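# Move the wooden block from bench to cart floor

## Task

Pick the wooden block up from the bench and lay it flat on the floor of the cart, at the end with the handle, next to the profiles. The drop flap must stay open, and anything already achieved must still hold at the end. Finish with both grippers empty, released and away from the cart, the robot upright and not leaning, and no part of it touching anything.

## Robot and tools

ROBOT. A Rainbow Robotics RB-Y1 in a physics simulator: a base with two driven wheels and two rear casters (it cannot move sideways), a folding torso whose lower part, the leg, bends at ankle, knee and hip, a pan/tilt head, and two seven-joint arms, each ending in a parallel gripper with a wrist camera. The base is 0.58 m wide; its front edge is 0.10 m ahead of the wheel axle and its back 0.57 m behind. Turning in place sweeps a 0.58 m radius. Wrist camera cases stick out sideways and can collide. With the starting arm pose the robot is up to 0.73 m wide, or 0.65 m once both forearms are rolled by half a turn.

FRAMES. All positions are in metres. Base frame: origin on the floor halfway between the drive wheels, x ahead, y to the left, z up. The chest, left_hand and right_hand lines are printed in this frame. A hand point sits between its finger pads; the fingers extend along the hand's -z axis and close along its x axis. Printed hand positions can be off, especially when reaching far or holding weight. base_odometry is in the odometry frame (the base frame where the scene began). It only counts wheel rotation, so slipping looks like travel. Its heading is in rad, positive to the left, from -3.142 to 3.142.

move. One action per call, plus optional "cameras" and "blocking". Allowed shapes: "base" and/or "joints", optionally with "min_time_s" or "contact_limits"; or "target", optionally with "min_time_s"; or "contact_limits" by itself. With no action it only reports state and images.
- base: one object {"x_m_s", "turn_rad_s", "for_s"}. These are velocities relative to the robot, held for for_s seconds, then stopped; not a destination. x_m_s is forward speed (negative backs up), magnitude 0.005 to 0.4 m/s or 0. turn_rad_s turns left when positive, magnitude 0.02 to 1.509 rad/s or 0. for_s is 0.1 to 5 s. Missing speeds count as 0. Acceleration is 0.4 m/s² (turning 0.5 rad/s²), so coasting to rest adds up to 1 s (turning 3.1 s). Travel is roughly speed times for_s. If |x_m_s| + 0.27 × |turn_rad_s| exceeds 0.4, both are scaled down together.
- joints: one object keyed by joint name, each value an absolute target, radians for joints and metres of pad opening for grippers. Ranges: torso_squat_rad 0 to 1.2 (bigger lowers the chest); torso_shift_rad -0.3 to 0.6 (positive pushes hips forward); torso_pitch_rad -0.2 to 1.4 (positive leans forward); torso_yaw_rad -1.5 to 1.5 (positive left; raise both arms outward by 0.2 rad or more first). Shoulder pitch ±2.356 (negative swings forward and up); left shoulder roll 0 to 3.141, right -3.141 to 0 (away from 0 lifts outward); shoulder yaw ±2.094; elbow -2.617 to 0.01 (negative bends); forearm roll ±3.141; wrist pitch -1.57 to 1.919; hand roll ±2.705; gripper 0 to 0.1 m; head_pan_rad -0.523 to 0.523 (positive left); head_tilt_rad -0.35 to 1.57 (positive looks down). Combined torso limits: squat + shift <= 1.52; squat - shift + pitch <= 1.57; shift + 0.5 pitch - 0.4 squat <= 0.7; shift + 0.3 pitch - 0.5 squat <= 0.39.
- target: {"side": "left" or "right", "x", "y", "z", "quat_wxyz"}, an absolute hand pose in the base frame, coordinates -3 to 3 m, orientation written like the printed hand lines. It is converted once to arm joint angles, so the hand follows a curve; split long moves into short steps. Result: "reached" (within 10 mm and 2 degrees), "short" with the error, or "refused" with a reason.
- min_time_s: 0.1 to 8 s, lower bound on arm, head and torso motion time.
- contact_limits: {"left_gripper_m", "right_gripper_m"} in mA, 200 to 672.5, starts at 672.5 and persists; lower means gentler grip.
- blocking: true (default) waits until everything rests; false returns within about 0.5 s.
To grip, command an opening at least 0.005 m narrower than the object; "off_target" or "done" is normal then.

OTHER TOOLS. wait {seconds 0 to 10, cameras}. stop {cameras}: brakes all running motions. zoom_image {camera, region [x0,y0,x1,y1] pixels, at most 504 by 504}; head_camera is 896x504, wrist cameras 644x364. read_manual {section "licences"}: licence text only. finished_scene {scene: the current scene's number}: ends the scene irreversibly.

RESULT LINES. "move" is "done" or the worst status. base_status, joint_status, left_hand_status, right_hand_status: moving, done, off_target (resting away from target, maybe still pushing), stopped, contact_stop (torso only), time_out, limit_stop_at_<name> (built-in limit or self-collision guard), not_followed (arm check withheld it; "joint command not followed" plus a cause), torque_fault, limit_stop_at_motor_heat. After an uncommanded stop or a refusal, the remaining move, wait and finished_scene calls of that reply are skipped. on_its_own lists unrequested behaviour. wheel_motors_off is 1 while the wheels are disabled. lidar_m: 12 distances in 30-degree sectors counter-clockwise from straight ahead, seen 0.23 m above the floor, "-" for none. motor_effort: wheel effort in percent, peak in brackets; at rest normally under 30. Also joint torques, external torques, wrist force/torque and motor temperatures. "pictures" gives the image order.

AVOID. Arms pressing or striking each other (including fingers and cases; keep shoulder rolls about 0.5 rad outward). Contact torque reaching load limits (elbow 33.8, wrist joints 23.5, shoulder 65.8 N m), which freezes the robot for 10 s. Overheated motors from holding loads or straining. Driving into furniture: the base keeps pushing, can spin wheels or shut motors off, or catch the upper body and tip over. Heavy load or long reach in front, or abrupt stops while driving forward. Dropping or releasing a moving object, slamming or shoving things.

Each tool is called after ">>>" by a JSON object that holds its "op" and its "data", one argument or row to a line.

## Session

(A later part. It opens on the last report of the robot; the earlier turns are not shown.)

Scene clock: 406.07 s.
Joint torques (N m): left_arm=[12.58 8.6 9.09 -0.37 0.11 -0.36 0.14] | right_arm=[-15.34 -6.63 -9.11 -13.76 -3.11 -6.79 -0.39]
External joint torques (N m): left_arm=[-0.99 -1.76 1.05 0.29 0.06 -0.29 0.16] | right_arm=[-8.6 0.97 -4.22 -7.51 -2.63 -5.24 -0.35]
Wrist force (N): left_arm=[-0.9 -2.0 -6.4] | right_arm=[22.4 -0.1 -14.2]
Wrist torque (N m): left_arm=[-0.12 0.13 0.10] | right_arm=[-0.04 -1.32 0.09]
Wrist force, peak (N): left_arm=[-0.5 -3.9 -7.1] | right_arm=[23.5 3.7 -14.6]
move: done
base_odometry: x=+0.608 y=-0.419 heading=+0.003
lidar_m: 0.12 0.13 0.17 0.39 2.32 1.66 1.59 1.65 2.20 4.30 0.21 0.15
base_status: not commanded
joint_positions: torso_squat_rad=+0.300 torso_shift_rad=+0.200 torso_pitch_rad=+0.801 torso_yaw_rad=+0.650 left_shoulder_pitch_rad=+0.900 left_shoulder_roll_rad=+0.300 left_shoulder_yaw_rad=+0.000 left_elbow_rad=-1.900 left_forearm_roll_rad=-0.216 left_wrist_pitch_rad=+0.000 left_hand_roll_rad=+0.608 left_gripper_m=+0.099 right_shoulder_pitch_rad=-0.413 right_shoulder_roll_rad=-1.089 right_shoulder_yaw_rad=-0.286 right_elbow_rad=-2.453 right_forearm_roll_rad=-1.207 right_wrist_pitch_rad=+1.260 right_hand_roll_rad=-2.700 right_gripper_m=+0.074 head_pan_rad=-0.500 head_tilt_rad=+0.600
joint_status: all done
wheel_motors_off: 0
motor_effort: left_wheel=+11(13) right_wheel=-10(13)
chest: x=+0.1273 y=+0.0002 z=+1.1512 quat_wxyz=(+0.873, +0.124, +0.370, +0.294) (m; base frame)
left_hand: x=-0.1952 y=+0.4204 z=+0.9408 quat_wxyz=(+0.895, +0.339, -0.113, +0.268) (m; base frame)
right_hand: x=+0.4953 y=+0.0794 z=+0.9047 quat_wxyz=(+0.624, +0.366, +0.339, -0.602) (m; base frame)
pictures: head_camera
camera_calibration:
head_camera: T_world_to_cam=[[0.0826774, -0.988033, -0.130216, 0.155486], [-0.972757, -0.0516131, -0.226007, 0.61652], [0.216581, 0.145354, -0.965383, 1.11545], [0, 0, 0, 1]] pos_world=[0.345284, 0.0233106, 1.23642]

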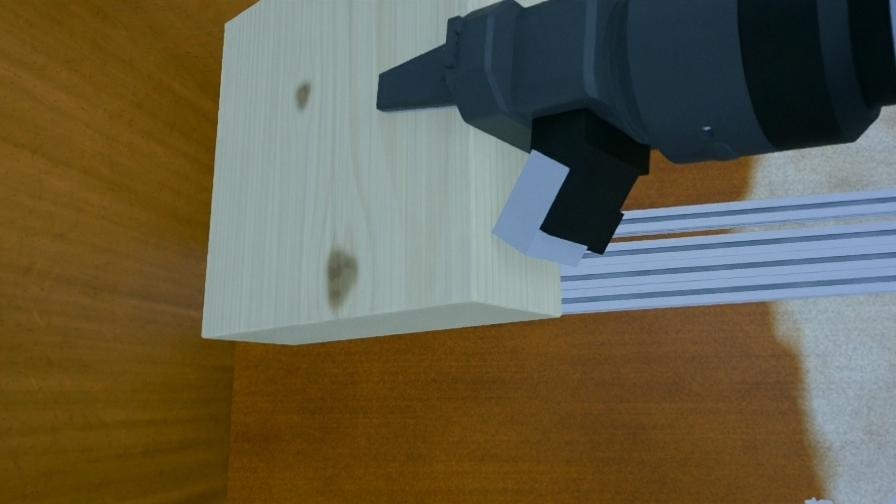

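>>> {"op": "move", "data": {
  "base": {"x_m_s": -0.15, "for_s": 2.4},
  "cameras": ["head_camera"]
}}

>>> {"op": "move", "data": {
  "joints": {"right_shoulder_pitch_rad": -0.90, "right_shoulder_roll_rad": -1.16, "right_shoulder_yaw_rad": 0.74, "right_elbow_rad": -2.05, "right_forearm_roll_rad": -1.77, "right_wrist_pitch_rad": 0.47, "right_hand_roll_rad": -2.15},
  "min_time_s": 3,
  "cameras": ["head_camera"]
}}

Scene clock: 410.87 s.
Joint torques (N m): left_arm=[12.61 8.94 8.91 -0.56 0.09 -0.29 0.17] | right_arm=[-15.41 -6.17 -9.04 -13.38 -3 -7 -0.45]
External joint torques (N m): left_arm=[-0.95 -1.41 0.87 0.11 0.04 -0.23 0.18] | right_arm=[-8.67 1.42 -4.15 -7.14 -2.52 -5.45 -0.4]
Wrist force (N): left_arm=[-1.7 -2.3 -6.4] | right_arm=[22.3 -0.5 -14.3]
Wrist torque (N m): left_arm=[-0.10 0.02 0.05] | right_arm=[-0.05 -1.25 0.10]
Wrist force, peak (N): left_arm=[-1.6 -2.1 -6.9] | right_arm=[23.7 0.1 -14.7]
move: done
base_odometry: x=+0.247 y=-0.420 heading=+0.004
lidar_m: 0.49 0.50 0.64 4.73 1.81 1.29 1.22 1.28 1.72 4.38 0.79 0.53
base_status: done (sent for 2.4 of 2.4 s)
joint_positions: torso_squat_rad=+0.300 torso_shift_rad=+0.200 torso_pitch_rad=+0.801 torso_yaw_rad=+0.650 left_shoulder_pitch_rad=+0.900 left_shoulder_roll_rad=+0.300 left_shoulder_yaw_rad=+0.000 left_elbow_rad=-1.900 left_forearm_roll_rad=-0.216 left_wrist_pitch_rad=+0.000 left_hand_roll_rad=+0.608 left_gripper_m=+0.099 right_shoulder_pitch_rad=-0.413 right_shoulder_roll_rad=-1.089 right_shoulder_yaw_rad=-0.286 right_elbow_rad=-2.453 right_forearm_roll_rad=-1.207 right_wrist_pitch_rad=+1.260 right_hand_roll_rad=-2.700 right_gripper_m=+0.074 head_pan_rad=-0.500 head_tilt_rad=+0.600
joint_status: not commanded
wheel_motors_off: 0
motor_effort: left_wheel=+8(24) right_wheel=-8(27)
chest: x=+0.1273 y=+0.0002 z=+1.1512 quat_wxyz=(+0.873, +0.124, +0.369, +0.294) (m; base frame)
left_hand: x=-0.1952 y=+0.4204 z=+0.9408 quat_wxyz=(+0.895, +0.339, -0.113, +0.268) (m; base frame)
right_hand: x=+0.4953 y=+0.0794 z=+0.9047 quat_wxyz=(+0.624, +0.366, +0.339, -0.602) (m; base frame)
pictures: head_camera
camera_calibration:
head_camera: T_world_to_cam=[[0.0825779, -0.988039, -0.130229, 0.15545], [-0.972745, -0.0515004, -0.226086, 0.616629], [0.216675, 0.145349, -0.965363, 1.1155], [0, 0, 0, 1]] pos_world=[0.345284, 0.0232109, 1.23652]

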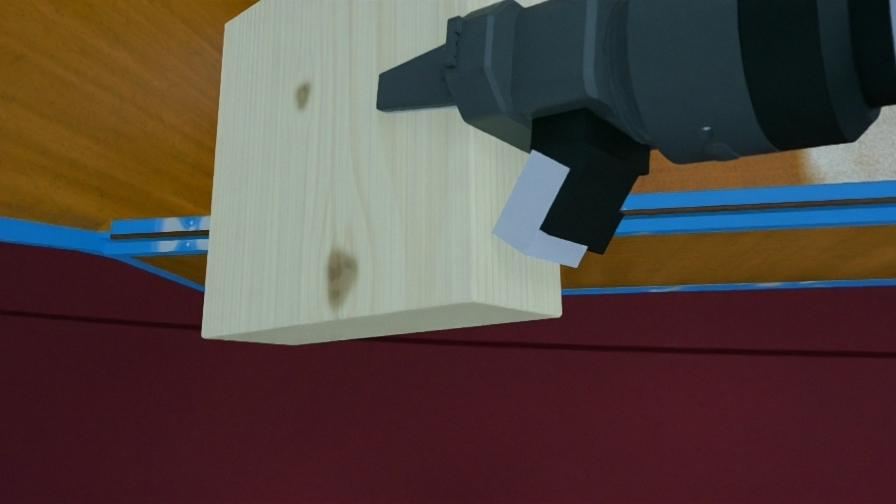

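Scene clock: 414.17 s.
Joint torques (N m): left_arm=[12.55 8.7 8.94 -0.62 0.09 -0.25 0.18] | right_arm=[-20.83 4.09 -10.84 -18.1 -4.07 -4.17 0.11]
External joint torques (N m): left_arm=[-1.01 -1.66 0.9 0.04 0.04 -0.18 0.19] | right_arm=[-9.31 6.36 -4.29 -10.12 -3.38 -3.25 0.17]
Wrist force (N): left_arm=[-1.2 -2.4 -6.3] | right_arm=[26.7 2.6 -0.9]
Wrist torque (N m): left_arm=[-0.06 0.13 0.10] | right_arm=[0.10 -1.57 0.11]
Wrist force, peak (N): left_arm=[-1.2 -2.8 -6.8] | right_arm=[24.2 -0.1 -14.0]
move: done
base_odometry: x=+0.247 y=-0.420 heading=+0.004
lidar_m: 0.48 0.50 0.64 4.71 1.80 1.29 1.22 1.28 1.72 4.37 0.80 0.53
base_status: not commanded
joint_positions: torso_squat_rad=+0.300 torso_shift_rad=+0.200 torso_pitch_rad=+0.801 torso_yaw_rad=+0.650 left_shoulder_pitch_rad=+0.900 left_shoulder_roll_rad=+0.300 left_shoulder_yaw_rad=+0.000 left_elbow_rad=-1.900 left_forearm_roll_rad=-0.216 left_wrist_pitch_rad=+0.000 left_hand_roll_rad=+0.608 left_gripper_m=+0.099 right_shoulder_pitch_rad=-0.898 right_shoulder_roll_rad=-1.161 right_shoulder_yaw_rad=+0.741 right_elbow_rad=-2.048 right_forearm_roll_rad=-1.769 right_wrist_pitch_rad=+0.471 right_hand_roll_rad=-2.150 right_gripper_m=+0.074 head_pan_rad=-0.500 head_tilt_rad=+0.600
joint_status: all done
wheel_motors_off: 0
motor_effort: left_wheel=+8(9) right_wheel=-8(11)
chest: x=+0.1273 y=+0.0002 z=+1.1512 quat_wxyz=(+0.873, +0.124, +0.369, +0.294) (m; base frame)
left_hand: x=-0.1952 y=+0.4204 z=+0.9408 quat_wxyz=(+0.895, +0.339, -0.113, +0.268) (m; base frame)
right_hand: x=+0.3761 y=+0.2304 z=+0.9100 quat_wxyz=(+0.578, +0.366, +0.593, -0.424) (m; base frame)
pictures: head_camera
camera_calibration:
head_camera: T_world_to_cam=[[0.0825779, -0.988039, -0.130229, 0.15545], [-0.972745, -0.0515004, -0.226086, 0.616629], [0.216675, 0.145349, -0.965363, 1.1155], [0, 0, 0, 1]] pos_world=[0.345284, 0.0232109, 1.23652]

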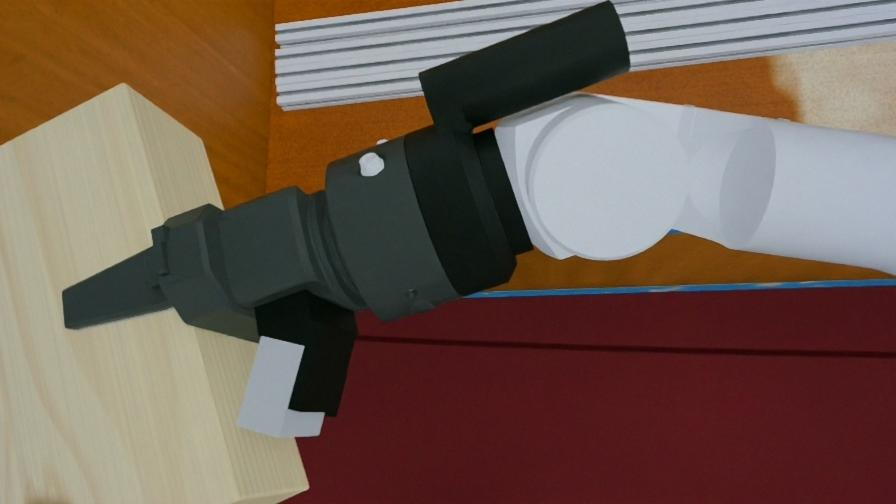

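>>> {"op": "move", "data": {
  "joints": {"right_shoulder_pitch_rad": -1.378, "right_shoulder_roll_rad": -1.226, "right_shoulder_yaw_rad": 1.765, "right_elbow_rad": -1.647, "right_forearm_roll_rad": -2.323, "right_wrist_pitch_rad": -0.319, "right_hand_roll_rad": -1.59},
  "min_time_s": 3.5,
  "cameras": ["head_camera"]
}}

Scene clock: 419.67 s.
Joint torques (N m): left_arm=[12.42 8.78 9.03 -0.54 -0.01 -0.29 0.08] | right_arm=[-23.71 1.87 -13.44 -12.71 1.68 -1.28 -0.25]
External joint torques (N m): left_arm=[-1.14 -1.58 1 0.13 -0.06 -0.23 0.09] | right_arm=[-10.65 3.54 -6.33 -7.29 1.17 -0.98 -0.21]
Wrist force (N): left_arm=[-1.7 -2.6 -5.9] | right_arm=[22.3 -3.1 -14.3]
Wrist torque (N m): left_arm=[-0.02 0.03 0.08] | right_arm=[-0.19 -1.38 0.22]
Wrist force, peak (N): left_arm=[-2.1 -2.8 -6.6] | right_arm=[-5.6 -33.6 -9.0]
move: done
base_odometry: x=+0.247 y=-0.420 heading=+0.004
lidar_m: 0.56 0.58 1.11 4.71 1.79 1.28 1.22 1.29 1.71 4.34 0.79 0.57
base_status: not commanded
joint_positions: torso_squat_rad=+0.300 torso_shift_rad=+0.200 torso_pitch_rad=+0.801 torso_yaw_rad=+0.650 left_shoulder_pitch_rad=+0.900 left_shoulder_roll_rad=+0.300 left_shoulder_yaw_rad=+0.000 left_elbow_rad=-1.900 left_forearm_roll_rad=-0.216 left_wrist_pitch_rad=+0.000 left_hand_roll_rad=+0.608 left_gripper_m=+0.099 right_shoulder_pitch_rad=-1.375 right_shoulder_roll_rad=-1.227 right_shoulder_yaw_rad=+1.767 right_elbow_rad=-1.645 right_forearm_roll_rad=-2.323 right_wrist_pitch_rad=-0.319 right_hand_roll_rad=-1.590 right_gripper_m=+0.074 head_pan_rad=-0.500 head_tilt_rad=+0.600
joint_status: all done
wheel_motors_off: 0
motor_effort: left_wheel=+7(27) right_wheel=-8(12)
chest: x=+0.1272 y=+0.0002 z=+1.1513 quat_wxyz=(+0.873, +0.124, +0.369, +0.294) (m; base frame)
left_hand: x=-0.1953 y=+0.4204 z=+0.9408 quat_wxyz=(+0.895, +0.339, -0.113, +0.268) (m; base frame)
right_hand: x=+0.4599 y=+0.1898 z=+0.6642 quat_wxyz=(+0.638, +0.394, +0.311, -0.585) (m; base frame)
pictures: head_camera
camera_calibration:
head_camera: T_world_to_cam=[[0.0827046, -0.988034, -0.130184, 0.155372], [-0.972691, -0.0516037, -0.226294, 0.616794], [0.216868, 0.145344, -0.96532, 1.1155], [0, 0, 0, 1]] pos_world=[0.345184, 0.0232106, 1.23662]

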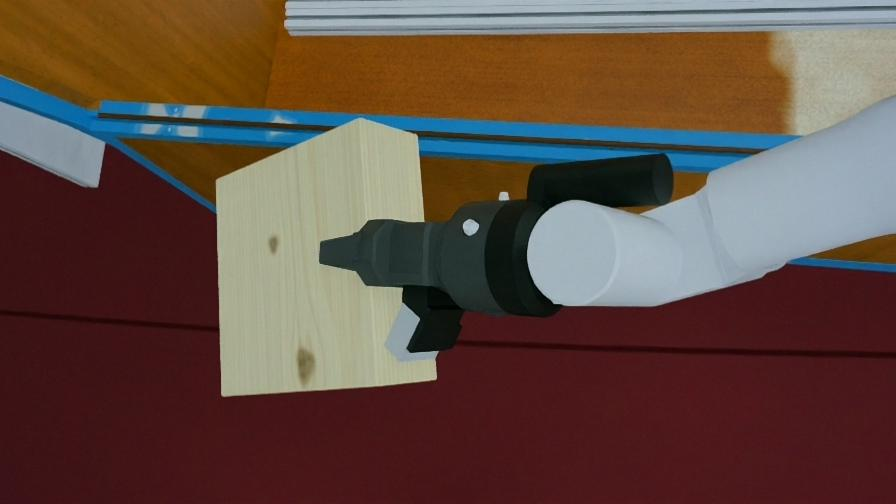

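>>> {"op": "move", "data": {
  "base": {"x_m_s": -0.1, "for_s": 1.2},
  "cameras": []
}}

>>> {"op": "move", "data": {
  "joints": {"torso_pitch_rad": 0.35, "torso_shift_rad": 0.15, "head_tilt_rad": 0.75},
  "min_time_s": 2.5,
  "cameras": ["head_camera", "right_wrist_camera"]
}}

Scene clock: 425.80 s.
Joint torques (N m): left_arm=[12.68 8.58 9.22 -0.58 0.11 -0.29 0.24] | right_arm=[-23 3.15 -14 -13.09 1.82 -1.22 -0.3]
External joint torques (N m): left_arm=[-0.88 -1.78 1.19 0.09 0.06 -0.23 0.26] | right_arm=[-9.95 4.83 -6.89 -7.67 1.31 -0.93 -0.26]
Wrist force (N): left_arm=[-1.3 -2.8 -6.4] | right_arm=[22.1 -2.7 -13.6]
Wrist torque (N m): left_arm=[-0.01 0.10 0.14] | right_arm=[-0.23 -1.46 0.22]
Wrist force, peak (N): left_arm=[-0.8 -1.9 -7.2] | right_arm=[23.2 -5.2 -13.6]
move: done
base_odometry: x=+0.127 y=-0.420 heading=+0.004
lidar_m: 0.68 0.72 1.27 4.83 1.63 1.15 1.11 1.16 1.55 3.96 0.98 0.71
base_status: done (sent for 1.2 of 1.2 s)
joint_positions: torso_squat_rad=+0.300 torso_shift_rad=+0.200 torso_pitch_rad=+0.801 torso_yaw_rad=+0.650 left_shoulder_pitch_rad=+0.900 left_shoulder_roll_rad=+0.300 left_shoulder_yaw_rad=+0.000 left_elbow_rad=-1.900 left_forearm_roll_rad=-0.216 left_wrist_pitch_rad=+0.000 left_hand_roll_rad=+0.608 left_gripper_m=+0.099 right_shoulder_pitch_rad=-1.376 right_shoulder_roll_rad=-1.227 right_shoulder_yaw_rad=+1.767 right_elbow_rad=-1.645 right_forearm_roll_rad=-2.323 right_wrist_pitch_rad=-0.319 right_hand_roll_rad=-1.590 right_gripper_m=+0.074 head_pan_rad=-0.500 head_tilt_rad=+0.600
joint_status: not commanded
wheel_motors_off: 0
motor_effort: left_wheel=+9(24) right_wheel=-6(27)
chest: x=+0.1272 y=+0.0002 z=+1.1513 quat_wxyz=(+0.873, +0.124, +0.369, +0.294) (m; base frame)
left_hand: x=-0.1953 y=+0.4204 z=+0.9408 quat_wxyz=(+0.895, +0.339, -0.113, +0.268) (m; base frame)
right_hand: x=+0.4600 y=+0.1897 z=+0.6641 quat_wxyz=(+0.638, +0.394, +0.311, -0.585) (m; base frame)
pictures: none
No camera images: "cameras" was empty.

Scene clock: 428.60 s.
Joint torques (N m): left_arm=[8.48 6.22 6.87 -4.99 0.11 -1.08 0.15] | right_arm=[-29.67 -4.65 -17.89 -3.92 1.73 -4.88 -0.34]
External joint torques (N m): left_arm=[-0.82 -1.8 0.66 0.2 0.05 -0.16 0.19] | right_arm=[-11.69 1.38 -8.32 -2.56 1.23 -3.8 -0.31]
Wrist force (N): left_arm=[-3.4 -0.2 -5.7] | right_arm=[18.8 -14.2 -11.6]
Wrist torque (N m): left_arm=[-0.23 0.00 0.13] | right_arm=[-0.89 -1.13 0.16]
Wrist force, peak (N): left_arm=[-3.5 -0.3 -6.6] | right_arm=[23.1 -4.1 -14.1]
move: done
base_odometry: x=+0.127 y=-0.420 heading=+0.004
lidar_m: 0.68 0.71 1.27 4.84 1.63 1.16 1.11 1.16 1.55 3.98 0.95 0.70
base_status: not commanded
joint_positions: torso_squat_rad=+0.300 torso_shift_rad=+0.150 torso_pitch_rad=+0.351 torso_yaw_rad=+0.650 left_shoulder_pitch_rad=+0.900 left_shoulder_roll_rad=+0.300 left_shoulder_yaw_rad=+0.000 left_elbow_rad=-1.900 left_forearm_roll_rad=-0.216 left_wrist_pitch_rad=+0.000 left_hand_roll_rad=+0.608 left_gripper_m=+0.099 right_shoulder_pitch_rad=-1.375 right_shoulder_roll_rad=-1.226 right_shoulder_yaw_rad=+1.767 right_elbow_rad=-1.646 right_forearm_roll_rad=-2.323 right_wrist_pitch_rad=-0.318 right_hand_roll_rad=-1.590 right_gripper_m=+0.074 head_pan_rad=-0.500 head_tilt_rad=+0.750
joint_status: all done
wheel_motors_off: 0
motor_effort: left_wheel=+9(10) right_wheel=-8(10)
chest: x=-0.0214 y=+0.0002 z=+1.2323 quat_wxyz=(+0.933, +0.056, +0.166, +0.314) (m; base frame)
left_hand: x=-0.2203 y=+0.4204 z=+0.9025 quat_wxyz=(+0.847, +0.271, -0.310, +0.337) (m; base frame)
right_hand: x=+0.4890 y=+0.1900 z=+0.9378 quat_wxyz=(+0.691, +0.513, +0.162, -0.482) (m; base frame)
pictures: head_camera, right_wrist_camera
camera_calibration:
head_camera: T_world_to_cam=[[0.126687, -0.988746, -0.0795768, 0.116897], [-0.861136, -0.0698092, -0.503558, 0.819652], [0.492336, 0.132321, -0.860289, 1.1284], [0, 0, 0, 1]] pos_world=[0.13547, 0.0234891, 1.3928]
right_wrist_camera: T_world_to_cam=[[-0.499955, 0.5226, 0.690604, -0.503747], [0.560865, -0.412233, 0.71798, -0.842218], [0.659906, 0.746293, -0.0870104, -0.310661], [0, 0, 0, 1]] pos_world=[0.425527, 0.147913, 0.925554]

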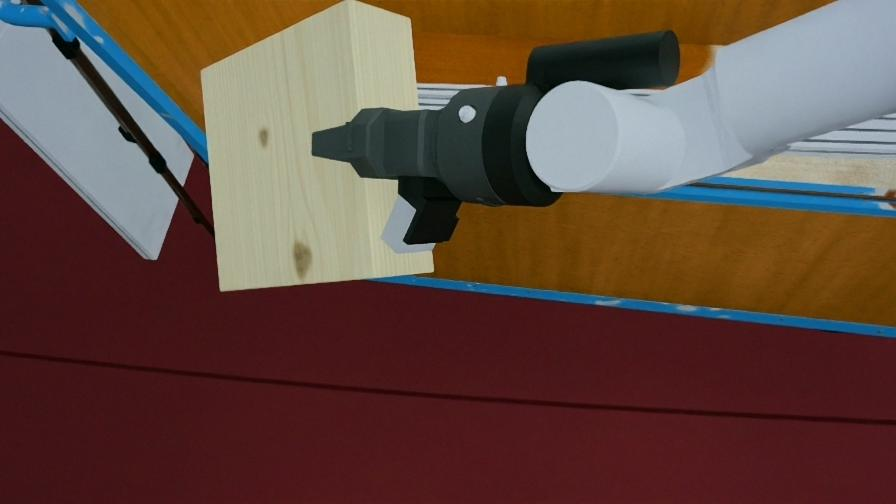

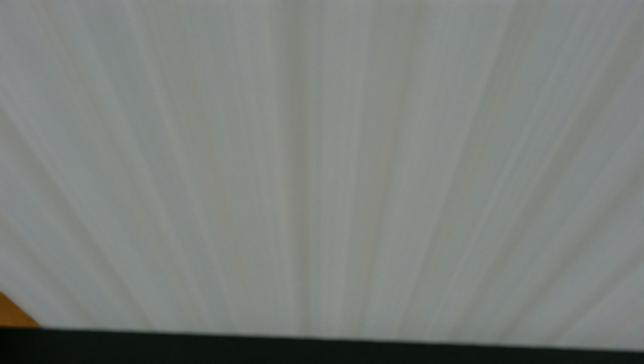

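>>> {"op": "move", "data": {
  "base": {"x_m_s": 0.15, "for_s": 3.0},
  "cameras": ["head_camera"]
}}

Scene clock: 433.93 s.
Joint torques (N m): left_arm=[8.73 6.79 7.25 -5.08 0.11 -1.11 0.17] | right_arm=[-30.61 -5.78 -18.64 -3.6 1.63 -4.93 -0.21]
External joint torques (N m): left_arm=[-0.57 -1.23 1.04 0.12 0.05 -0.18 0.2] | right_arm=[-12.67 0.25 -9.09 -2.23 1.12 -3.84 -0.18]
Wrist force (N): left_arm=[-3.1 -0.8 -5.9] | right_arm=[17.6 -14.6 -11.2]
Wrist torque (N m): left_arm=[-0.16 0.01 0.11] | right_arm=[-0.90 -1.20 0.18]
Wrist force, peak (N): left_arm=[-4.1 -0.7 -6.5] | right_arm=[20.6 -13.9 -12.0]
move: done
base_odometry: x=+0.578 y=-0.418 heading=+0.005
lidar_m: 0.23 0.24 0.34 1.74 2.30 1.63 1.55 1.61 2.17 4.37 0.33 0.24
base_status: done (sent for 3 of 3 s)
joint_positions: torso_squat_rad=+0.300 torso_shift_rad=+0.150 torso_pitch_rad=+0.351 torso_yaw_rad=+0.650 left_shoulder_pitch_rad=+0.900 left_shoulder_roll_rad=+0.300 left_shoulder_yaw_rad=+0.000 left_elbow_rad=-1.900 left_forearm_roll_rad=-0.216 left_wrist_pitch_rad=+0.000 left_hand_roll_rad=+0.608 left_gripper_m=+0.099 right_shoulder_pitch_rad=-1.375 right_shoulder_roll_rad=-1.226 right_shoulder_yaw_rad=+1.767 right_elbow_rad=-1.646 right_forearm_roll_rad=-2.323 right_wrist_pitch_rad=-0.318 right_hand_roll_rad=-1.590 right_gripper_m=+0.074 head_pan_rad=-0.500 head_tilt_rad=+0.750
joint_status: not commanded
wheel_motors_off: 0
motor_effort: left_wheel=+7(31) right_wheel=-7(30)
chest: x=-0.0214 y=+0.0002 z=+1.2323 quat_wxyz=(+0.933, +0.056, +0.166, +0.314) (m; base frame)
left_hand: x=-0.2203 y=+0.4204 z=+0.9025 quat_wxyz=(+0.847, +0.271, -0.310, +0.337) (m; base frame)
right_hand: x=+0.4888 y=+0.1900 z=+0.9375 quat_wxyz=(+0.692, +0.513, +0.162, -0.482) (m; base frame)
pictures: head_camera
camera_calibration:
head_camera: T_world_to_cam=[[0.126695, -0.988744, -0.0795878, 0.116911], [-0.861179, -0.0698219, -0.503483, 0.819554], [0.492259, 0.132328, -0.860331, 1.12847], [0, 0, 0, 1]] pos_world=[0.13547, 0.023489, 1.3928]

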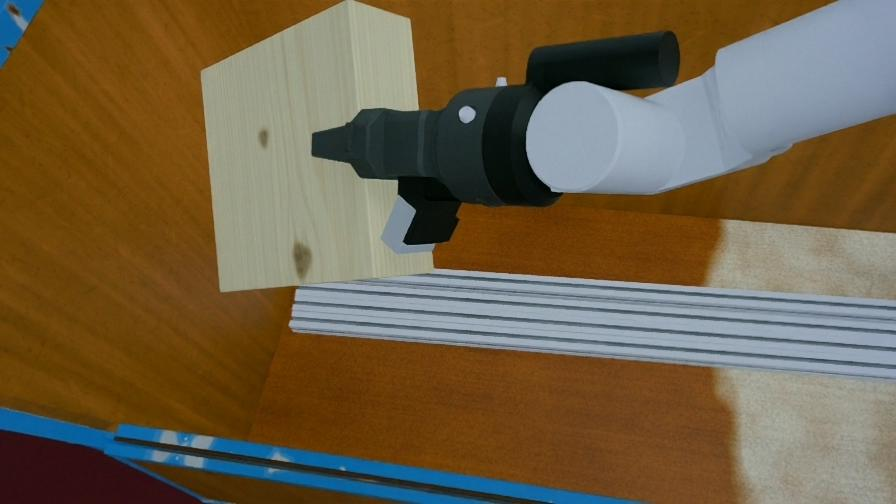

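>>> {"op": "move", "data": {
  "base": {"x_m_s": 0.055, "for_s": 1.0},
  "cameras": []
}}

>>> {"op": "move", "data": {
  "joints": {"torso_pitch_rad": 0.8, "torso_shift_rad": 0.2, "head_tilt_rad": 0.6},
  "min_time_s": 3,
  "cameras": ["head_camera"]
}}

Scene clock: 436.60 s.
Joint torques (N m): left_arm=[8.29 6.66 7.1 -4.88 0.08 -1.22 0.1] | right_arm=[-31.04 -5.75 -19.12 -3.25 1.75 -4.96 -0.26]
External joint torques (N m): left_arm=[-1.01 -1.36 0.89 0.32 0.02 -0.29 0.14] | right_arm=[-13.1 0.28 -9.58 -1.89 1.25 -3.88 -0.22]
Wrist force (N): left_arm=[-3.0 -0.2 -5.8] | right_arm=[18.6 -14.2 -11.8]
Wrist torque (N m): left_arm=[-0.24 0.06 0.13] | right_arm=[-0.93 -1.25 0.18]
Wrist force, peak (N): left_arm=[-3.8 0.1 -6.4] | right_arm=[19.9 -13.8 -12.6]
move: done
base_odometry: x=+0.633 y=-0.418 heading=+0.005
lidar_m: 0.16 0.18 0.27 1.73 2.36 1.68 1.61 1.68 2.25 0.66 0.26 0.18
base_status: done (sent for 1 of 1 s)
joint_positions: torso_squat_rad=+0.300 torso_shift_rad=+0.150 torso_pitch_rad=+0.351 torso_yaw_rad=+0.650 left_shoulder_pitch_rad=+0.900 left_shoulder_roll_rad=+0.300 left_shoulder_yaw_rad=+0.000 left_elbow_rad=-1.900 left_forearm_roll_rad=-0.216 left_wrist_pitch_rad=+0.000 left_hand_roll_rad=+0.608 left_gripper_m=+0.099 right_shoulder_pitch_rad=-1.375 right_shoulder_roll_rad=-1.226 right_shoulder_yaw_rad=+1.767 right_elbow_rad=-1.646 right_forearm_roll_rad=-2.323 right_wrist_pitch_rad=-0.318 right_hand_roll_rad=-1.590 right_gripper_m=+0.074 head_pan_rad=-0.500 head_tilt_rad=+0.750
joint_status: not commanded
wheel_motors_off: 0
motor_effort: left_wheel=+7(31) right_wheel=-6(21)
chest: x=-0.0214 y=+0.0002 z=+1.2323 quat_wxyz=(+0.933, +0.056, +0.166, +0.314) (m; base frame)
left_hand: x=-0.2203 y=+0.4204 z=+0.9025 quat_wxyz=(+0.847, +0.271, -0.310, +0.337) (m; base frame)
right_hand: x=+0.4887 y=+0.1900 z=+0.9375 quat_wxyz=(+0.692, +0.513, +0.162, -0.482) (m; base frame)
pictures: none
No camera images: "cameras" was empty.

Scene clock: 439.90 s.
Joint torques (N m): left_arm=[12.35 8.72 9.13 -0.51 0.11 -0.2 0.1] | right_arm=[-23.89 1.44 -16.1 -12.37 1.74 -1.45 -0.13]
External joint torques (N m): left_arm=[-1.21 -1.63 1.09 0.15 0.06 -0.14 0.11] | right_arm=[-10.89 3.12 -9 -6.95 1.23 -1.15 -0.09]
Wrist force (N): left_arm=[-1.4 -1.7 -6.7] | right_arm=[22.3 -3.3 -13.7]
Wrist torque (N m): left_arm=[-0.17 0.02 0.11] | right_arm=[-0.15 -1.31 0.26]
Wrist force, peak (N): left_arm=[-4.1 -1.1 -6.3] | right_arm=[23.0 -4.8 -14.0]
move: done
base_odometry: x=+0.633 y=-0.418 heading=+0.005
lidar_m: 0.17 0.18 0.27 1.73 2.38 1.69 1.61 1.68 2.27 0.67 0.26 0.18
base_status: not commanded
joint_positions: torso_squat_rad=+0.300 torso_shift_rad=+0.200 torso_pitch_rad=+0.801 torso_yaw_rad=+0.650 left_shoulder_pitch_rad=+0.900 left_shoulder_roll_rad=+0.300 left_shoulder_yaw_rad=+0.000 left_elbow_rad=-1.900 left_forearm_roll_rad=-0.216 left_wrist_pitch_rad=+0.000 left_hand_roll_rad=+0.608 left_gripper_m=+0.099 right_shoulder_pitch_rad=-1.375 right_shoulder_roll_rad=-1.227 right_shoulder_yaw_rad=+1.767 right_elbow_rad=-1.645 right_forearm_roll_rad=-2.323 right_wrist_pitch_rad=-0.319 right_hand_roll_rad=-1.590 right_gripper_m=+0.074 head_pan_rad=-0.500 head_tilt_rad=+0.600
joint_status: all done
wheel_motors_off: 0
motor_effort: left_wheel=+7(8) right_wheel=-7(8)
chest: x=+0.1273 y=+0.0002 z=+1.1513 quat_wxyz=(+0.873, +0.124, +0.369, +0.294) (m; base frame)
left_hand: x=-0.1952 y=+0.4204 z=+0.9408 quat_wxyz=(+0.895, +0.339, -0.113, +0.268) (m; base frame)
right_hand: x=+0.4596 y=+0.1897 z=+0.6638 quat_wxyz=(+0.638, +0.393, +0.311, -0.585) (m; base frame)
pictures: head_camera
camera_calibration:
head_camera: T_world_to_cam=[[0.0826685, -0.988047, -0.130109, 0.155272], [-0.972736, -0.0516142, -0.226098, 0.616643], [0.21668, 0.145253, -0.965376, 1.11552], [0, 0, 0, 1]] pos_world=[0.345284, 0.0232108, 1.23652]

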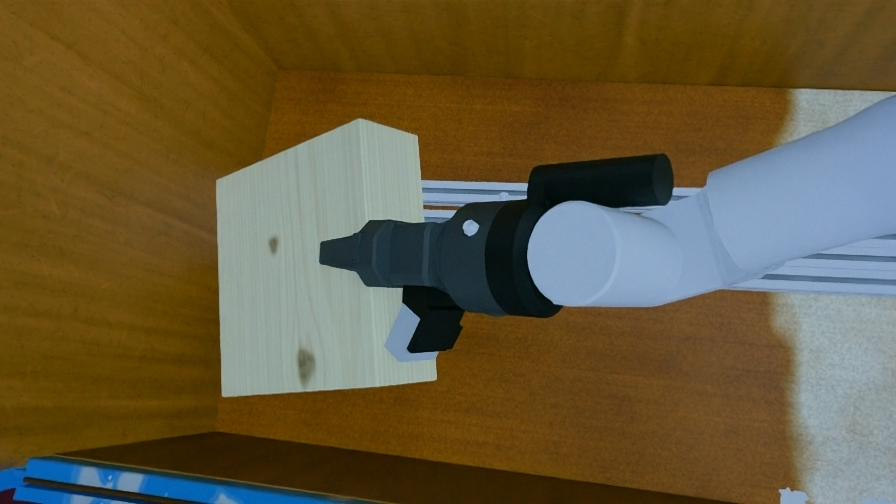

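>>> {"op": "move", "data": {
  "joints": {"torso_squat_rad": 0.6, "torso_pitch_rad": 0.85},
  "min_time_s": 2.5,
  "cameras": ["head_camera"]
}}

Scene clock: 447.43 s.
Joint torques (N m): left_arm=[13.04 8.87 9.45 0.32 0.18 -0.18 0.22] | right_arm=[-22.81 2.94 -15.31 -13.25 1.76 -0.89 -0.25]
External joint torques (N m): left_arm=[-0.84 -1.62 1.31 0.45 0.13 -0.21 0.23] | right_arm=[-10.49 4.09 -8.57 -7.43 1.26 -0.69 -0.21]
Wrist force (N): left_arm=[-1.2 -2.6 -6.4] | right_arm=[22.7 -2.0 -13.6]
Wrist torque (N m): left_arm=[-0.11 0.12 0.08] | right_arm=[-0.06 -1.34 0.22]
Wrist force, peak (N): left_arm=[-1.8 -2.4 -7.3] | right_arm=[22.9 -3.0 -13.9]
move: done
base_odometry: x=+0.633 y=-0.418 heading=+0.005
lidar_m: 0.17 0.19 0.27 1.74 2.37 1.70 1.61 1.68 2.26 0.65 0.24 0.19
base_status: not commanded
joint_positions: torso_squat_rad=+0.600 torso_shift_rad=+0.200 torso_pitch_rad=+0.851 torso_yaw_rad=+0.650 left_shoulder_pitch_rad=+0.900 left_shoulder_roll_rad=+0.300 left_shoulder_yaw_rad=+0.000 left_elbow_rad=-1.900 left_forearm_roll_rad=-0.216 left_wrist_pitch_rad=+0.000 left_hand_roll_rad=+0.608 left_gripper_m=+0.099 right_shoulder_pitch_rad=-1.375 right_shoulder_roll_rad=-1.227 right_shoulder_yaw_rad=+1.767 right_elbow_rad=-1.645 right_forearm_roll_rad=-2.323 right_wrist_pitch_rad=-0.319 right_hand_roll_rad=-1.590 right_gripper_m=+0.074 head_pan_rad=-0.500 head_tilt_rad=+0.600
joint_status: all done
wheel_motors_off: 0
motor_effort: left_wheel=+7(8) right_wheel=-6(8)
chest: x=+0.1196 y=+0.0002 z=+1.0508 quat_wxyz=(+0.863, +0.132, +0.391, +0.291) (m; base frame)
left_hand: x=-0.2130 y=+0.4204 z=+0.8567 quat_wxyz=(+0.897, +0.346, -0.091, +0.259) (m; base frame)
right_hand: x=+0.4274 y=+0.1896 z=+0.5474 quat_wxyz=(+0.630, +0.379, +0.326, -0.594) (m; base frame)
pictures: head_camera
camera_calibration:
head_camera: T_world_to_cam=[[0.0759697, -0.988054, -0.13408, 0.147836], [-0.982802, -0.0515017, -0.177333, 0.536404], [0.168309, 0.145246, -0.974975, 1.03607], [0, 0, 0, 1]] pos_world=[0.341569, 0.0232112, 1.12508]

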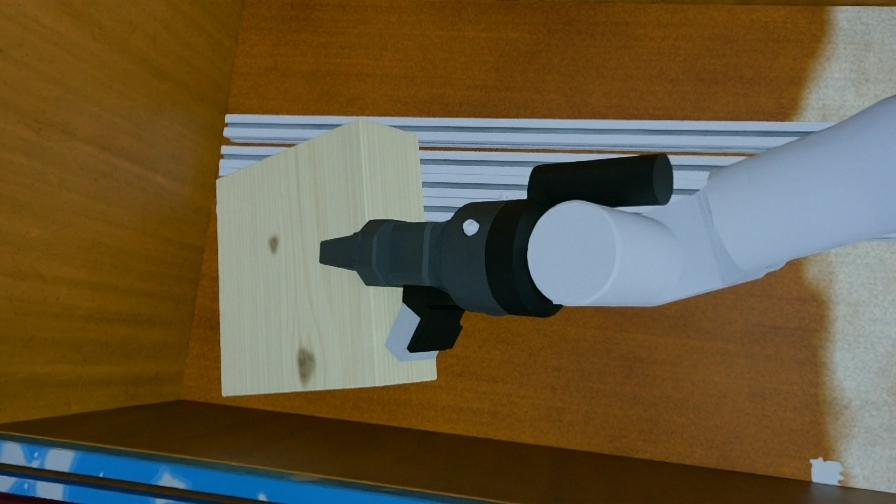

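>>> {"op": "move", "data": {
  "joints": {"torso_squat_rad": 0.75, "torso_pitch_rad": 0.9},
  "min_time_s": 2,
  "cameras": []
}}

>>> {"op": "move", "data": {
  "target": {"side": "right", "x": 0.397, "y": 0.195, "z": 0.47, "quat_wxyz": [0.6071, 0.3567, 0.3505, -0.6177]},
  "min_time_s": 1.5,
  "cameras": ["head_camera"]
}}

Scene clock: 454.10 s.
Joint torques (N m): left_arm=[13.2 8.99 9.45 0.57 0.06 -0.07 0.11] | right_arm=[-21.31 3.8 -14.61 -14.34 1.68 -0.49 -0.3]
External joint torques (N m): left_arm=[-0.97 -1.61 1.22 0.17 0.01 -0.21 0.12] | right_arm=[-9.75 4.44 -8.25 -8.14 1.19 -0.39 -0.25]
Wrist force (N): left_arm=[-0.8 -3.0 -6.0] | right_arm=[21.9 -0.4 -13.9]
Wrist torque (N m): left_arm=[-0.01 0.11 0.08] | right_arm=[0.03 -1.43 0.22]
Wrist force, peak (N): left_arm=[-1.3 -2.5 -7.3] | right_arm=[23.3 -1.3 -13.9]
move: done
base_odometry: x=+0.633 y=-0.418 heading=+0.005
lidar_m: 0.17 0.18 0.27 1.73 2.37 1.70 1.61 1.69 2.26 0.68 0.26 0.18
base_status: not commanded
joint_positions: torso_squat_rad=+0.750 torso_shift_rad=+0.200 torso_pitch_rad=+0.901 torso_yaw_rad=+0.650 left_shoulder_pitch_rad=+0.900 left_shoulder_roll_rad=+0.300 left_shoulder_yaw_rad=+0.000 left_elbow_rad=-1.900 left_forearm_roll_rad=-0.216 left_wrist_pitch_rad=+0.000 left_hand_roll_rad=+0.608 left_gripper_m=+0.099 right_shoulder_pitch_rad=-1.376 right_shoulder_roll_rad=-1.227 right_shoulder_yaw_rad=+1.767 right_elbow_rad=-1.645 right_forearm_roll_rad=-2.323 right_wrist_pitch_rad=-0.319 right_hand_roll_rad=-1.590 right_gripper_m=+0.074 head_pan_rad=-0.500 head_tilt_rad=+0.600
joint_status: all done
wheel_motors_off: 0
motor_effort: left_wheel=+7(8) right_wheel=-6(8)
chest: x=+0.1164 y=+0.0002 z=+0.9747 quat_wxyz=(+0.853, +0.139, +0.413, +0.287) (m; base frame)
left_hand: x=-0.2254 y=+0.4204 z=+0.7974 quat_wxyz=(+0.899, +0.352, -0.069, +0.250) (m; base frame)
right_hand: x=+0.3989 y=+0.1896 z=+0.4566 quat_wxyz=(+0.621, +0.364, +0.342, -0.604) (m; base frame)
pictures: none
No camera images: "cameras" was empty.

Scene clock: 455.93 s.
Joint torques (N m): left_arm=[12.88 8.89 9.18 0.66 -0.02 -0.11 0.23] | right_arm=[-21.42 4.21 -11.88 -15.37 1.81 0.01 -0.06]
External joint torques (N m): left_arm=[-1.29 -1.71 0.95 0.27 -0.07 -0.24 0.24] | right_arm=[-9.75 4.67 -5.37 -9.07 1.29 0.01 -0.02]
Wrist force (N): left_arm=[-1.1 -2.7 -6.1] | right_arm=[22.8 0.6 -13.9]
Wrist torque (N m): left_arm=[0.00 0.13 0.07] | right_arm=[0.10 -1.37 0.22]
Wrist force, peak (N): left_arm=[-1.2 -2.6 -6.9] | right_arm=[23.0 0.7 -13.9]
move: done
base_odometry: x=+0.633 y=-0.418 heading=+0.005
lidar_m: 0.18 0.19 0.27 1.73 2.36 1.69 1.60 1.67 2.27 0.66 0.27 0.18
base_status: not commanded
joint_positions: torso_squat_rad=+0.750 torso_shift_rad=+0.200 torso_pitch_rad=+0.901 torso_yaw_rad=+0.650 left_shoulder_pitch_rad=+0.900 left_shoulder_roll_rad=+0.300 left_shoulder_yaw_rad=+0.000 left_elbow_rad=-1.900 left_forearm_roll_rad=-0.216 left_wrist_pitch_rad=+0.000 left_hand_roll_rad=+0.608 left_gripper_m=+0.099 right_shoulder_pitch_rad=-1.402 right_shoulder_roll_rad=-1.233 right_shoulder_yaw_rad=+1.784 right_elbow_rad=-1.688 right_forearm_roll_rad=-2.392 right_wrist_pitch_rad=-0.339 right_hand_roll_rad=-1.579 right_gripper_m=+0.074 head_pan_rad=-0.500 head_tilt_rad=+0.600
joint_status: all done
wheel_motors_off: 0
motor_effort: left_wheel=+7(7) right_wheel=-7(7)
chest: x=+0.1164 y=+0.0002 z=+0.9747 quat_wxyz=(+0.853, +0.139, +0.413, +0.287) (m; base frame)
left_hand: x=-0.2254 y=+0.4204 z=+0.7974 quat_wxyz=(+0.899, +0.352, -0.069, +0.250) (m; base frame)
right_hand: x=+0.3965 y=+0.1932 z=+0.4672 quat_wxyz=(+0.606, +0.357, +0.353, -0.617) (m; base frame)
right_hand_status: reached (checked arc, planned for 1.5 s): 3 mm and 0.3 deg off.
pictures: head_camera
camera_calibration:
head_camera: T_world_to_cam=[[0.0691935, -0.988052, -0.137715, 0.142191], [-0.990431, -0.0515147, -0.128035, 0.472653], [0.119411, 0.145256, -0.982162, 0.975036], [0, 0, 0, 1]] pos_world=[0.341862, 0.0232111, 1.03774]

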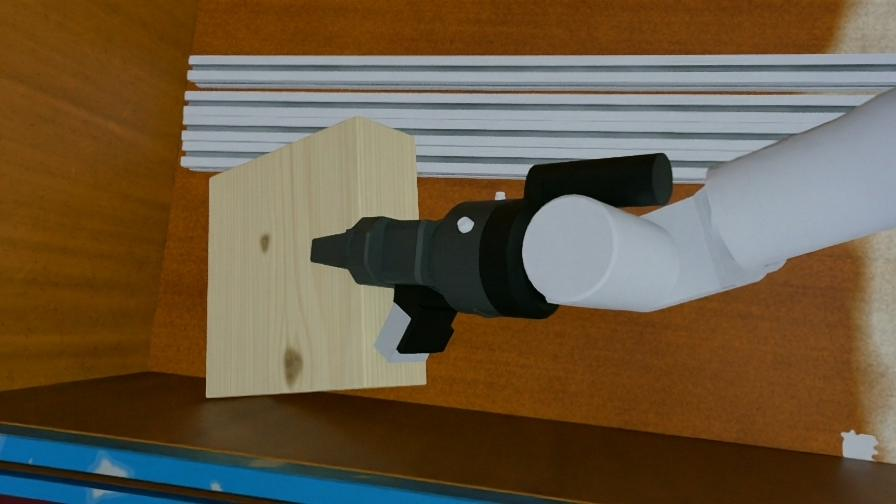

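>>> {"op": "move", "data": {
  "target": {"side": "right", "x": 0.39, "y": 0.195, "z": 0.475, "quat_wxyz": [0.5624, 0.3803, 0.3247, -0.6586]},
  "min_time_s": 1.5,
  "cameras": ["head_camera"]
}}

>>> {"op": "zoom_image", "data": {
  "camera": "head_camera",
  "region": [140, 50, 560, 450]
}}

Scene clock: 465.77 s.
Joint torques (N m): left_arm=[13.08 8.96 9.37 0.69 0.12 -0.09 0.23] | right_arm=[-17.95 8.16 -11.76 -15.61 3.47 0.68 -0.07]
External joint torques (N m): left_arm=[-1.08 -1.64 1.14 0.29 0.07 -0.22 0.24] | right_arm=[-7 8.16 -5.62 -8.87 2.63 0.63 -0.03]
Wrist force (N): left_arm=[-0.6 -1.7 -5.5] | right_arm=[22.7 0.5 -13.7]
Wrist torque (N m): left_arm=[-0.15 0.15 0.09] | right_arm=[0.12 -1.40 0.22]
Wrist force, peak (N): left_arm=[-1.4 -2.5 -7.1] | right_arm=[24.9 5.5 -13.2]
move: done
base_odometry: x=+0.633 y=-0.418 heading=+0.005
lidar_m: 0.17 0.18 0.27 1.73 2.38 1.69 1.61 1.69 2.26 0.68 0.26 0.18
base_status: not commanded
joint_positions: torso_squat_rad=+0.750 torso_shift_rad=+0.200 torso_pitch_rad=+0.901 torso_yaw_rad=+0.650 left_shoulder_pitch_rad=+0.900 left_shoulder_roll_rad=+0.300 left_shoulder_yaw_rad=+0.000 left_elbow_rad=-1.900 left_forearm_roll_rad=-0.216 left_wrist_pitch_rad=+0.000 left_hand_roll_rad=+0.608 left_gripper_m=+0.099 right_shoulder_pitch_rad=-1.365 right_shoulder_roll_rad=-1.206 right_shoulder_yaw_rad=+1.799 right_elbow_rad=-1.769 right_forearm_roll_rad=-2.470 right_wrist_pitch_rad=-0.576 right_hand_roll_rad=-1.536 right_gripper_m=+0.074 head_pan_rad=-0.500 head_tilt_rad=+0.600
joint_status: all done
wheel_motors_off: 0
motor_effort: left_wheel=+6(7) right_wheel=-7(8)
chest: x=+0.1164 y=+0.0002 z=+0.9747 quat_wxyz=(+0.853, +0.139, +0.413, +0.287) (m; base frame)
left_hand: x=-0.2254 y=+0.4204 z=+0.7974 quat_wxyz=(+0.899, +0.352, -0.069, +0.250) (m; base frame)
right_hand: x=+0.3902 y=+0.1928 z=+0.4727 quat_wxyz=(+0.563, +0.379, +0.324, -0.659) (m; base frame)
right_hand_status: reached (checked arc, planned for 1.5 s): 3 mm and 0.2 deg off.
pictures: head_camera
camera_calibration:
head_camera: T_world_to_cam=[[0.0691921, -0.988054, -0.137699, 0.142176], [-0.990432, -0.0515167, -0.128024, 0.472642], [0.1194, 0.14524, -0.982165, 0.975044], [0, 0, 0, 1]] pos_world=[0.341862, 0.0232111, 1.03774]

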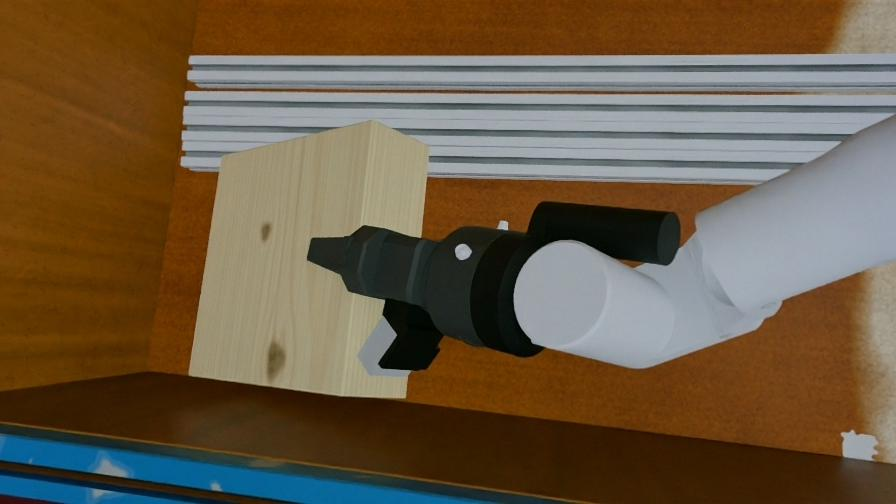

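Scaled by 1.200 from the camera's 896x504 image, which has a finer 1280x720 frame.

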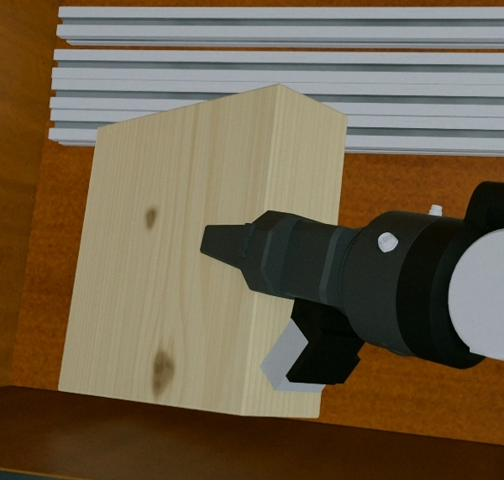

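>>> {"op": "move", "data": {
  "target": {"side": "right", "x": 0.387, "y": 0.195, "z": 0.435, "quat_wxyz": [0.5624, 0.3803, 0.3247, -0.6586]},
  "min_time_s": 1.5,
  "cameras": ["head_camera"]
}}

>>> {"op": "move", "data": {
  "target": {"side": "right", "x": 0.387, "y": 0.195, "z": 0.42, "quat_wxyz": [0.5624, 0.3803, 0.3247, -0.6586]},
  "min_time_s": 1,
  "cameras": ["head_camera"]
}}

Scene clock: 470.70 s.
Joint torques (N m): left_arm=[13.05 8.71 9.36 0.68 0.02 -0.05 0.19] | right_arm=[-17.77 8.76 -13.64 -14.27 3.52 -0.96 -0.47]
External joint torques (N m): left_arm=[-1.11 -1.89 1.13 0.28 -0.02 -0.19 0.19] | right_arm=[-7.04 8.5 -8.06 -7.88 2.74 -0.75 -0.42]
Wrist force (N): left_arm=[-1.1 -2.7 -6.1] | right_arm=[22.4 0.7 -13.8]
Wrist torque (N m): left_arm=[-0.01 0.06 0.14] | right_arm=[0.07 -1.38 0.23]
Wrist force, peak (N): left_arm=[-1.4 -2.6 -7.5] | right_arm=[23.3 0.9 -14.0]
move: done
base_odometry: x=+0.633 y=-0.418 heading=+0.005
lidar_m: 0.17 0.19 0.26 1.73 2.36 1.69 1.61 1.68 2.25 0.67 0.24 0.19
base_status: not commanded
joint_positions: torso_squat_rad=+0.750 torso_shift_rad=+0.200 torso_pitch_rad=+0.901 torso_yaw_rad=+0.650 left_shoulder_pitch_rad=+0.900 left_shoulder_roll_rad=+0.300 left_shoulder_yaw_rad=+0.000 left_elbow_rad=-1.900 left_forearm_roll_rad=-0.216 left_wrist_pitch_rad=+0.000 left_hand_roll_rad=+0.608 left_gripper_m=+0.099 right_shoulder_pitch_rad=-1.287 right_shoulder_roll_rad=-1.135 right_shoulder_yaw_rad=+1.775 right_elbow_rad=-1.585 right_forearm_roll_rad=-2.298 right_wrist_pitch_rad=-0.521 right_hand_roll_rad=-1.696 right_gripper_m=+0.074 head_pan_rad=-0.500 head_tilt_rad=+0.600
joint_status: all done
wheel_motors_off: 0
motor_effort: left_wheel=+6(7) right_wheel=-6(8)
chest: x=+0.1164 y=+0.0002 z=+0.9747 quat_wxyz=(+0.853, +0.139, +0.413, +0.287) (m; base frame)
left_hand: x=-0.2254 y=+0.4204 z=+0.7974 quat_wxyz=(+0.899, +0.352, -0.069, +0.250) (m; base frame)
right_hand: x=+0.3865 y=+0.1924 z=+0.4329 quat_wxyz=(+0.565, +0.376, +0.321, -0.661) (m; base frame)
right_hand_status: reached (checked arc, planned for 1.5 s): 3 mm and 0.7 deg off.
pictures: head_camera
camera_calibration:
head_camera: T_world_to_cam=[[0.0691921, -0.988054, -0.137699, 0.142176], [-0.990432, -0.0515167, -0.128024, 0.472642], [0.1194, 0.14524, -0.982165, 0.975044], [0, 0, 0, 1]] pos_world=[0.341862, 0.0232111, 1.03774]

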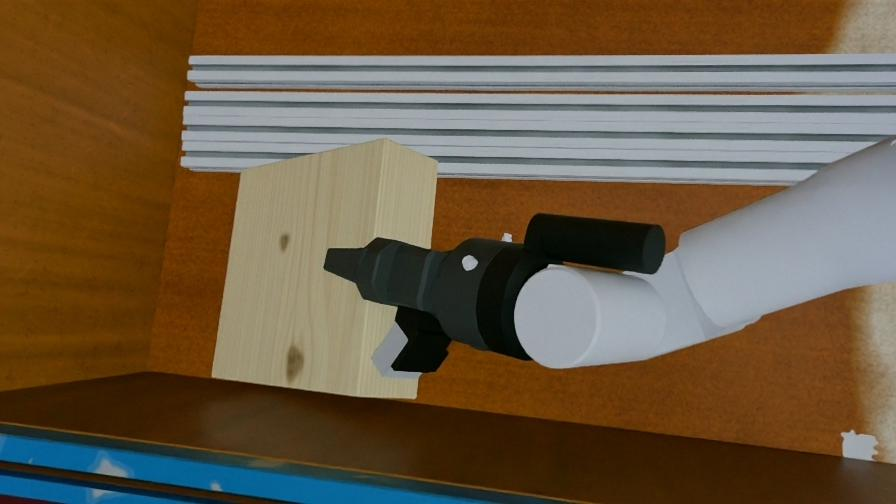

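Scene clock: 472.03 s.
Joint torques (N m): left_arm=[13.18 8.76 9.33 0.61 0.11 -0.06 0.19] | right_arm=[-10.56 2.27 -8.36 -3.82 -1.51 0.07 -1.83]
External joint torques (N m): left_arm=[-0.97 -1.84 1.1 0.23 0.07 -0.19 0.2] | right_arm=[0.14 1.87 -3.01 2.4 -2.26 0.44 -1.78]
Wrist force (N): left_arm=[-1.3 -2.7 -6.8] | right_arm=[3.7 -3.4 9.1]
Wrist torque (N m): left_arm=[-0.03 0.08 0.08] | right_arm=[0.83 2.00 1.56]
Wrist force, peak (N): left_arm=[-1.3 -2.7 -6.8] | right_arm=[22.8 1.5 -13.9]
move: done
base_odometry: x=+0.633 y=-0.418 heading=+0.005
lidar_m: 0.17 0.19 0.27 1.73 2.36 1.69 1.61 1.68 2.25 0.68 0.25 0.19
base_status: not commanded
joint_positions: torso_squat_rad=+0.750 torso_shift_rad=+0.200 torso_pitch_rad=+0.900 torso_yaw_rad=+0.650 left_shoulder_pitch_rad=+0.900 left_shoulder_roll_rad=+0.300 left_shoulder_yaw_rad=+0.000 left_elbow_rad=-1.900 left_forearm_roll_rad=-0.216 left_wrist_pitch_rad=+0.000 left_hand_roll_rad=+0.608 left_gripper_m=+0.099 right_shoulder_pitch_rad=-1.251 right_shoulder_roll_rad=-1.103 right_shoulder_yaw_rad=+1.750 right_elbow_rad=-1.500 right_forearm_roll_rad=-2.186 right_wrist_pitch_rad=-0.491 right_hand_roll_rad=-1.795 right_gripper_m=+0.074 head_pan_rad=-0.500 head_tilt_rad=+0.600
joint_status: all done
wheel_motors_off: 0
motor_effort: left_wheel=+5(6) right_wheel=-5(7)
chest: x=+0.1161 y=+0.0001 z=+0.9748 quat_wxyz=(+0.853, +0.139, +0.412, +0.287) (m; base frame)
left_hand: x=-0.2255 y=+0.4203 z=+0.7974 quat_wxyz=(+0.899, +0.352, -0.069, +0.251) (m; base frame)
right_hand: x=+0.3868 y=+0.1948 z=+0.4204 quat_wxyz=(+0.563, +0.380, +0.324, -0.658) (m; base frame)
right_hand_status: reached (checked arc, planned for 1.0 s): 1 mm and 0.1 deg off.
pictures: head_camera
camera_calibration:
head_camera: T_world_to_cam=[[0.0692151, -0.988028, -0.137874, 0.142333], [-0.990345, -0.0514125, -0.128739, 0.473], [0.120109, 0.145454, -0.982047, 0.975127], [0, 0, 0, 1]] pos_world=[0.34146, 0.0231109, 1.03814]

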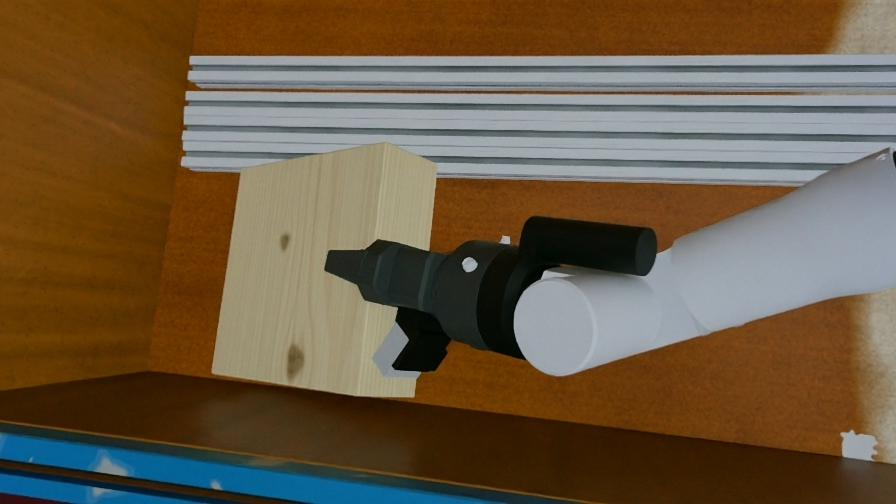

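>>> {"op": "move", "data": {
  "target": {"side": "right", "x": 0.387, "y": 0.178, "z": 0.396, "quat_wxyz": [0.5345, 0.4187, 0.3699, -0.6343]},
  "min_time_s": 2,
  "cameras": ["head_camera"]
}}

Scene clock: 479.13 s.
Joint torques (N m): left_arm=[12.86 8.63 9.48 0.71 0.19 0 0.24] | right_arm=[-2.09 1.5 -2.21 -5.3 -1.59 2.12 -2.31]
External joint torques (N m): left_arm=[-1.29 -1.98 1.24 0.32 0.14 -0.13 0.25] | right_arm=[7.64 1.73 2.1 0.02 -2.29 3.44 -2.27]
Wrist force (N): left_arm=[-1.0 -2.6 -6.4] | right_arm=[3.3 2.8 -6.0]
Wrist torque (N m): left_arm=[-0.06 0.12 0.09] | right_arm=[1.08 3.05 2.10]
Wrist force, peak (N): left_arm=[-1.1 -3.0 -7.0] | right_arm=[-9.3 -17.0 24.6]
move: done
base_odometry: x=+0.633 y=-0.418 heading=+0.005
lidar_m: 0.18 0.19 0.27 1.73 2.38 1.69 1.62 1.68 2.26 0.68 0.26 0.19
base_status: not commanded
joint_positions: torso_squat_rad=+0.750 torso_shift_rad=+0.200 torso_pitch_rad=+0.900 torso_yaw_rad=+0.650 left_shoulder_pitch_rad=+0.900 left_shoulder_roll_rad=+0.300 left_shoulder_yaw_rad=+0.000 left_elbow_rad=-1.900 left_forearm_roll_rad=-0.216 left_wrist_pitch_rad=+0.000 left_hand_roll_rad=+0.608 left_gripper_m=+0.099 right_shoulder_pitch_rad=-1.145 right_shoulder_roll_rad=-1.057 right_shoulder_yaw_rad=+1.727 right_elbow_rad=-1.250 right_forearm_roll_rad=-1.534 right_wrist_pitch_rad=-0.562 right_hand_roll_rad=-2.427 right_gripper_m=+0.074 head_pan_rad=-0.500 head_tilt_rad=+0.600
joint_status: all done
wheel_motors_off: 0
motor_effort: left_wheel=+8(10) right_wheel=-6(7)
chest: x=+0.1162 y=+0.0001 z=+0.9748 quat_wxyz=(+0.853, +0.139, +0.412, +0.288) (m; base frame)
left_hand: x=-0.2255 y=+0.4203 z=+0.7975 quat_wxyz=(+0.899, +0.352, -0.069, +0.251) (m; base frame)
right_hand: x=+0.3877 y=+0.1788 z=+0.3972 quat_wxyz=(+0.536, +0.419, +0.367, -0.635) (m; base frame)
right_hand_status: reached (checked arc, planned for 2.0 s): 2 mm and 0.4 deg off.
pictures: head_camera
camera_calibration:
head_camera: T_world_to_cam=[[0.0693204, -0.987994, -0.138066, 0.142473], [-0.99035, -0.0515057, -0.128665, 0.473014], [0.120009, 0.145652, -0.98203, 0.975029], [0, 0, 0, 1]] pos_world=[0.341561, 0.0231102, 1.03804]

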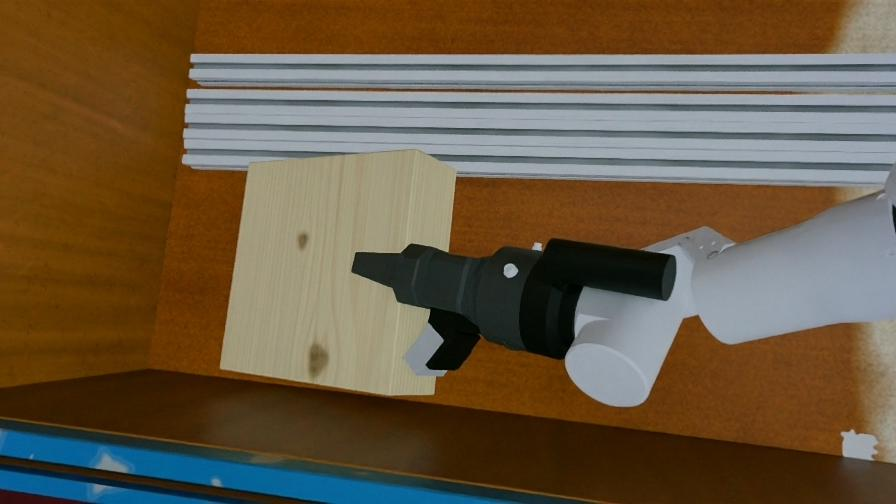

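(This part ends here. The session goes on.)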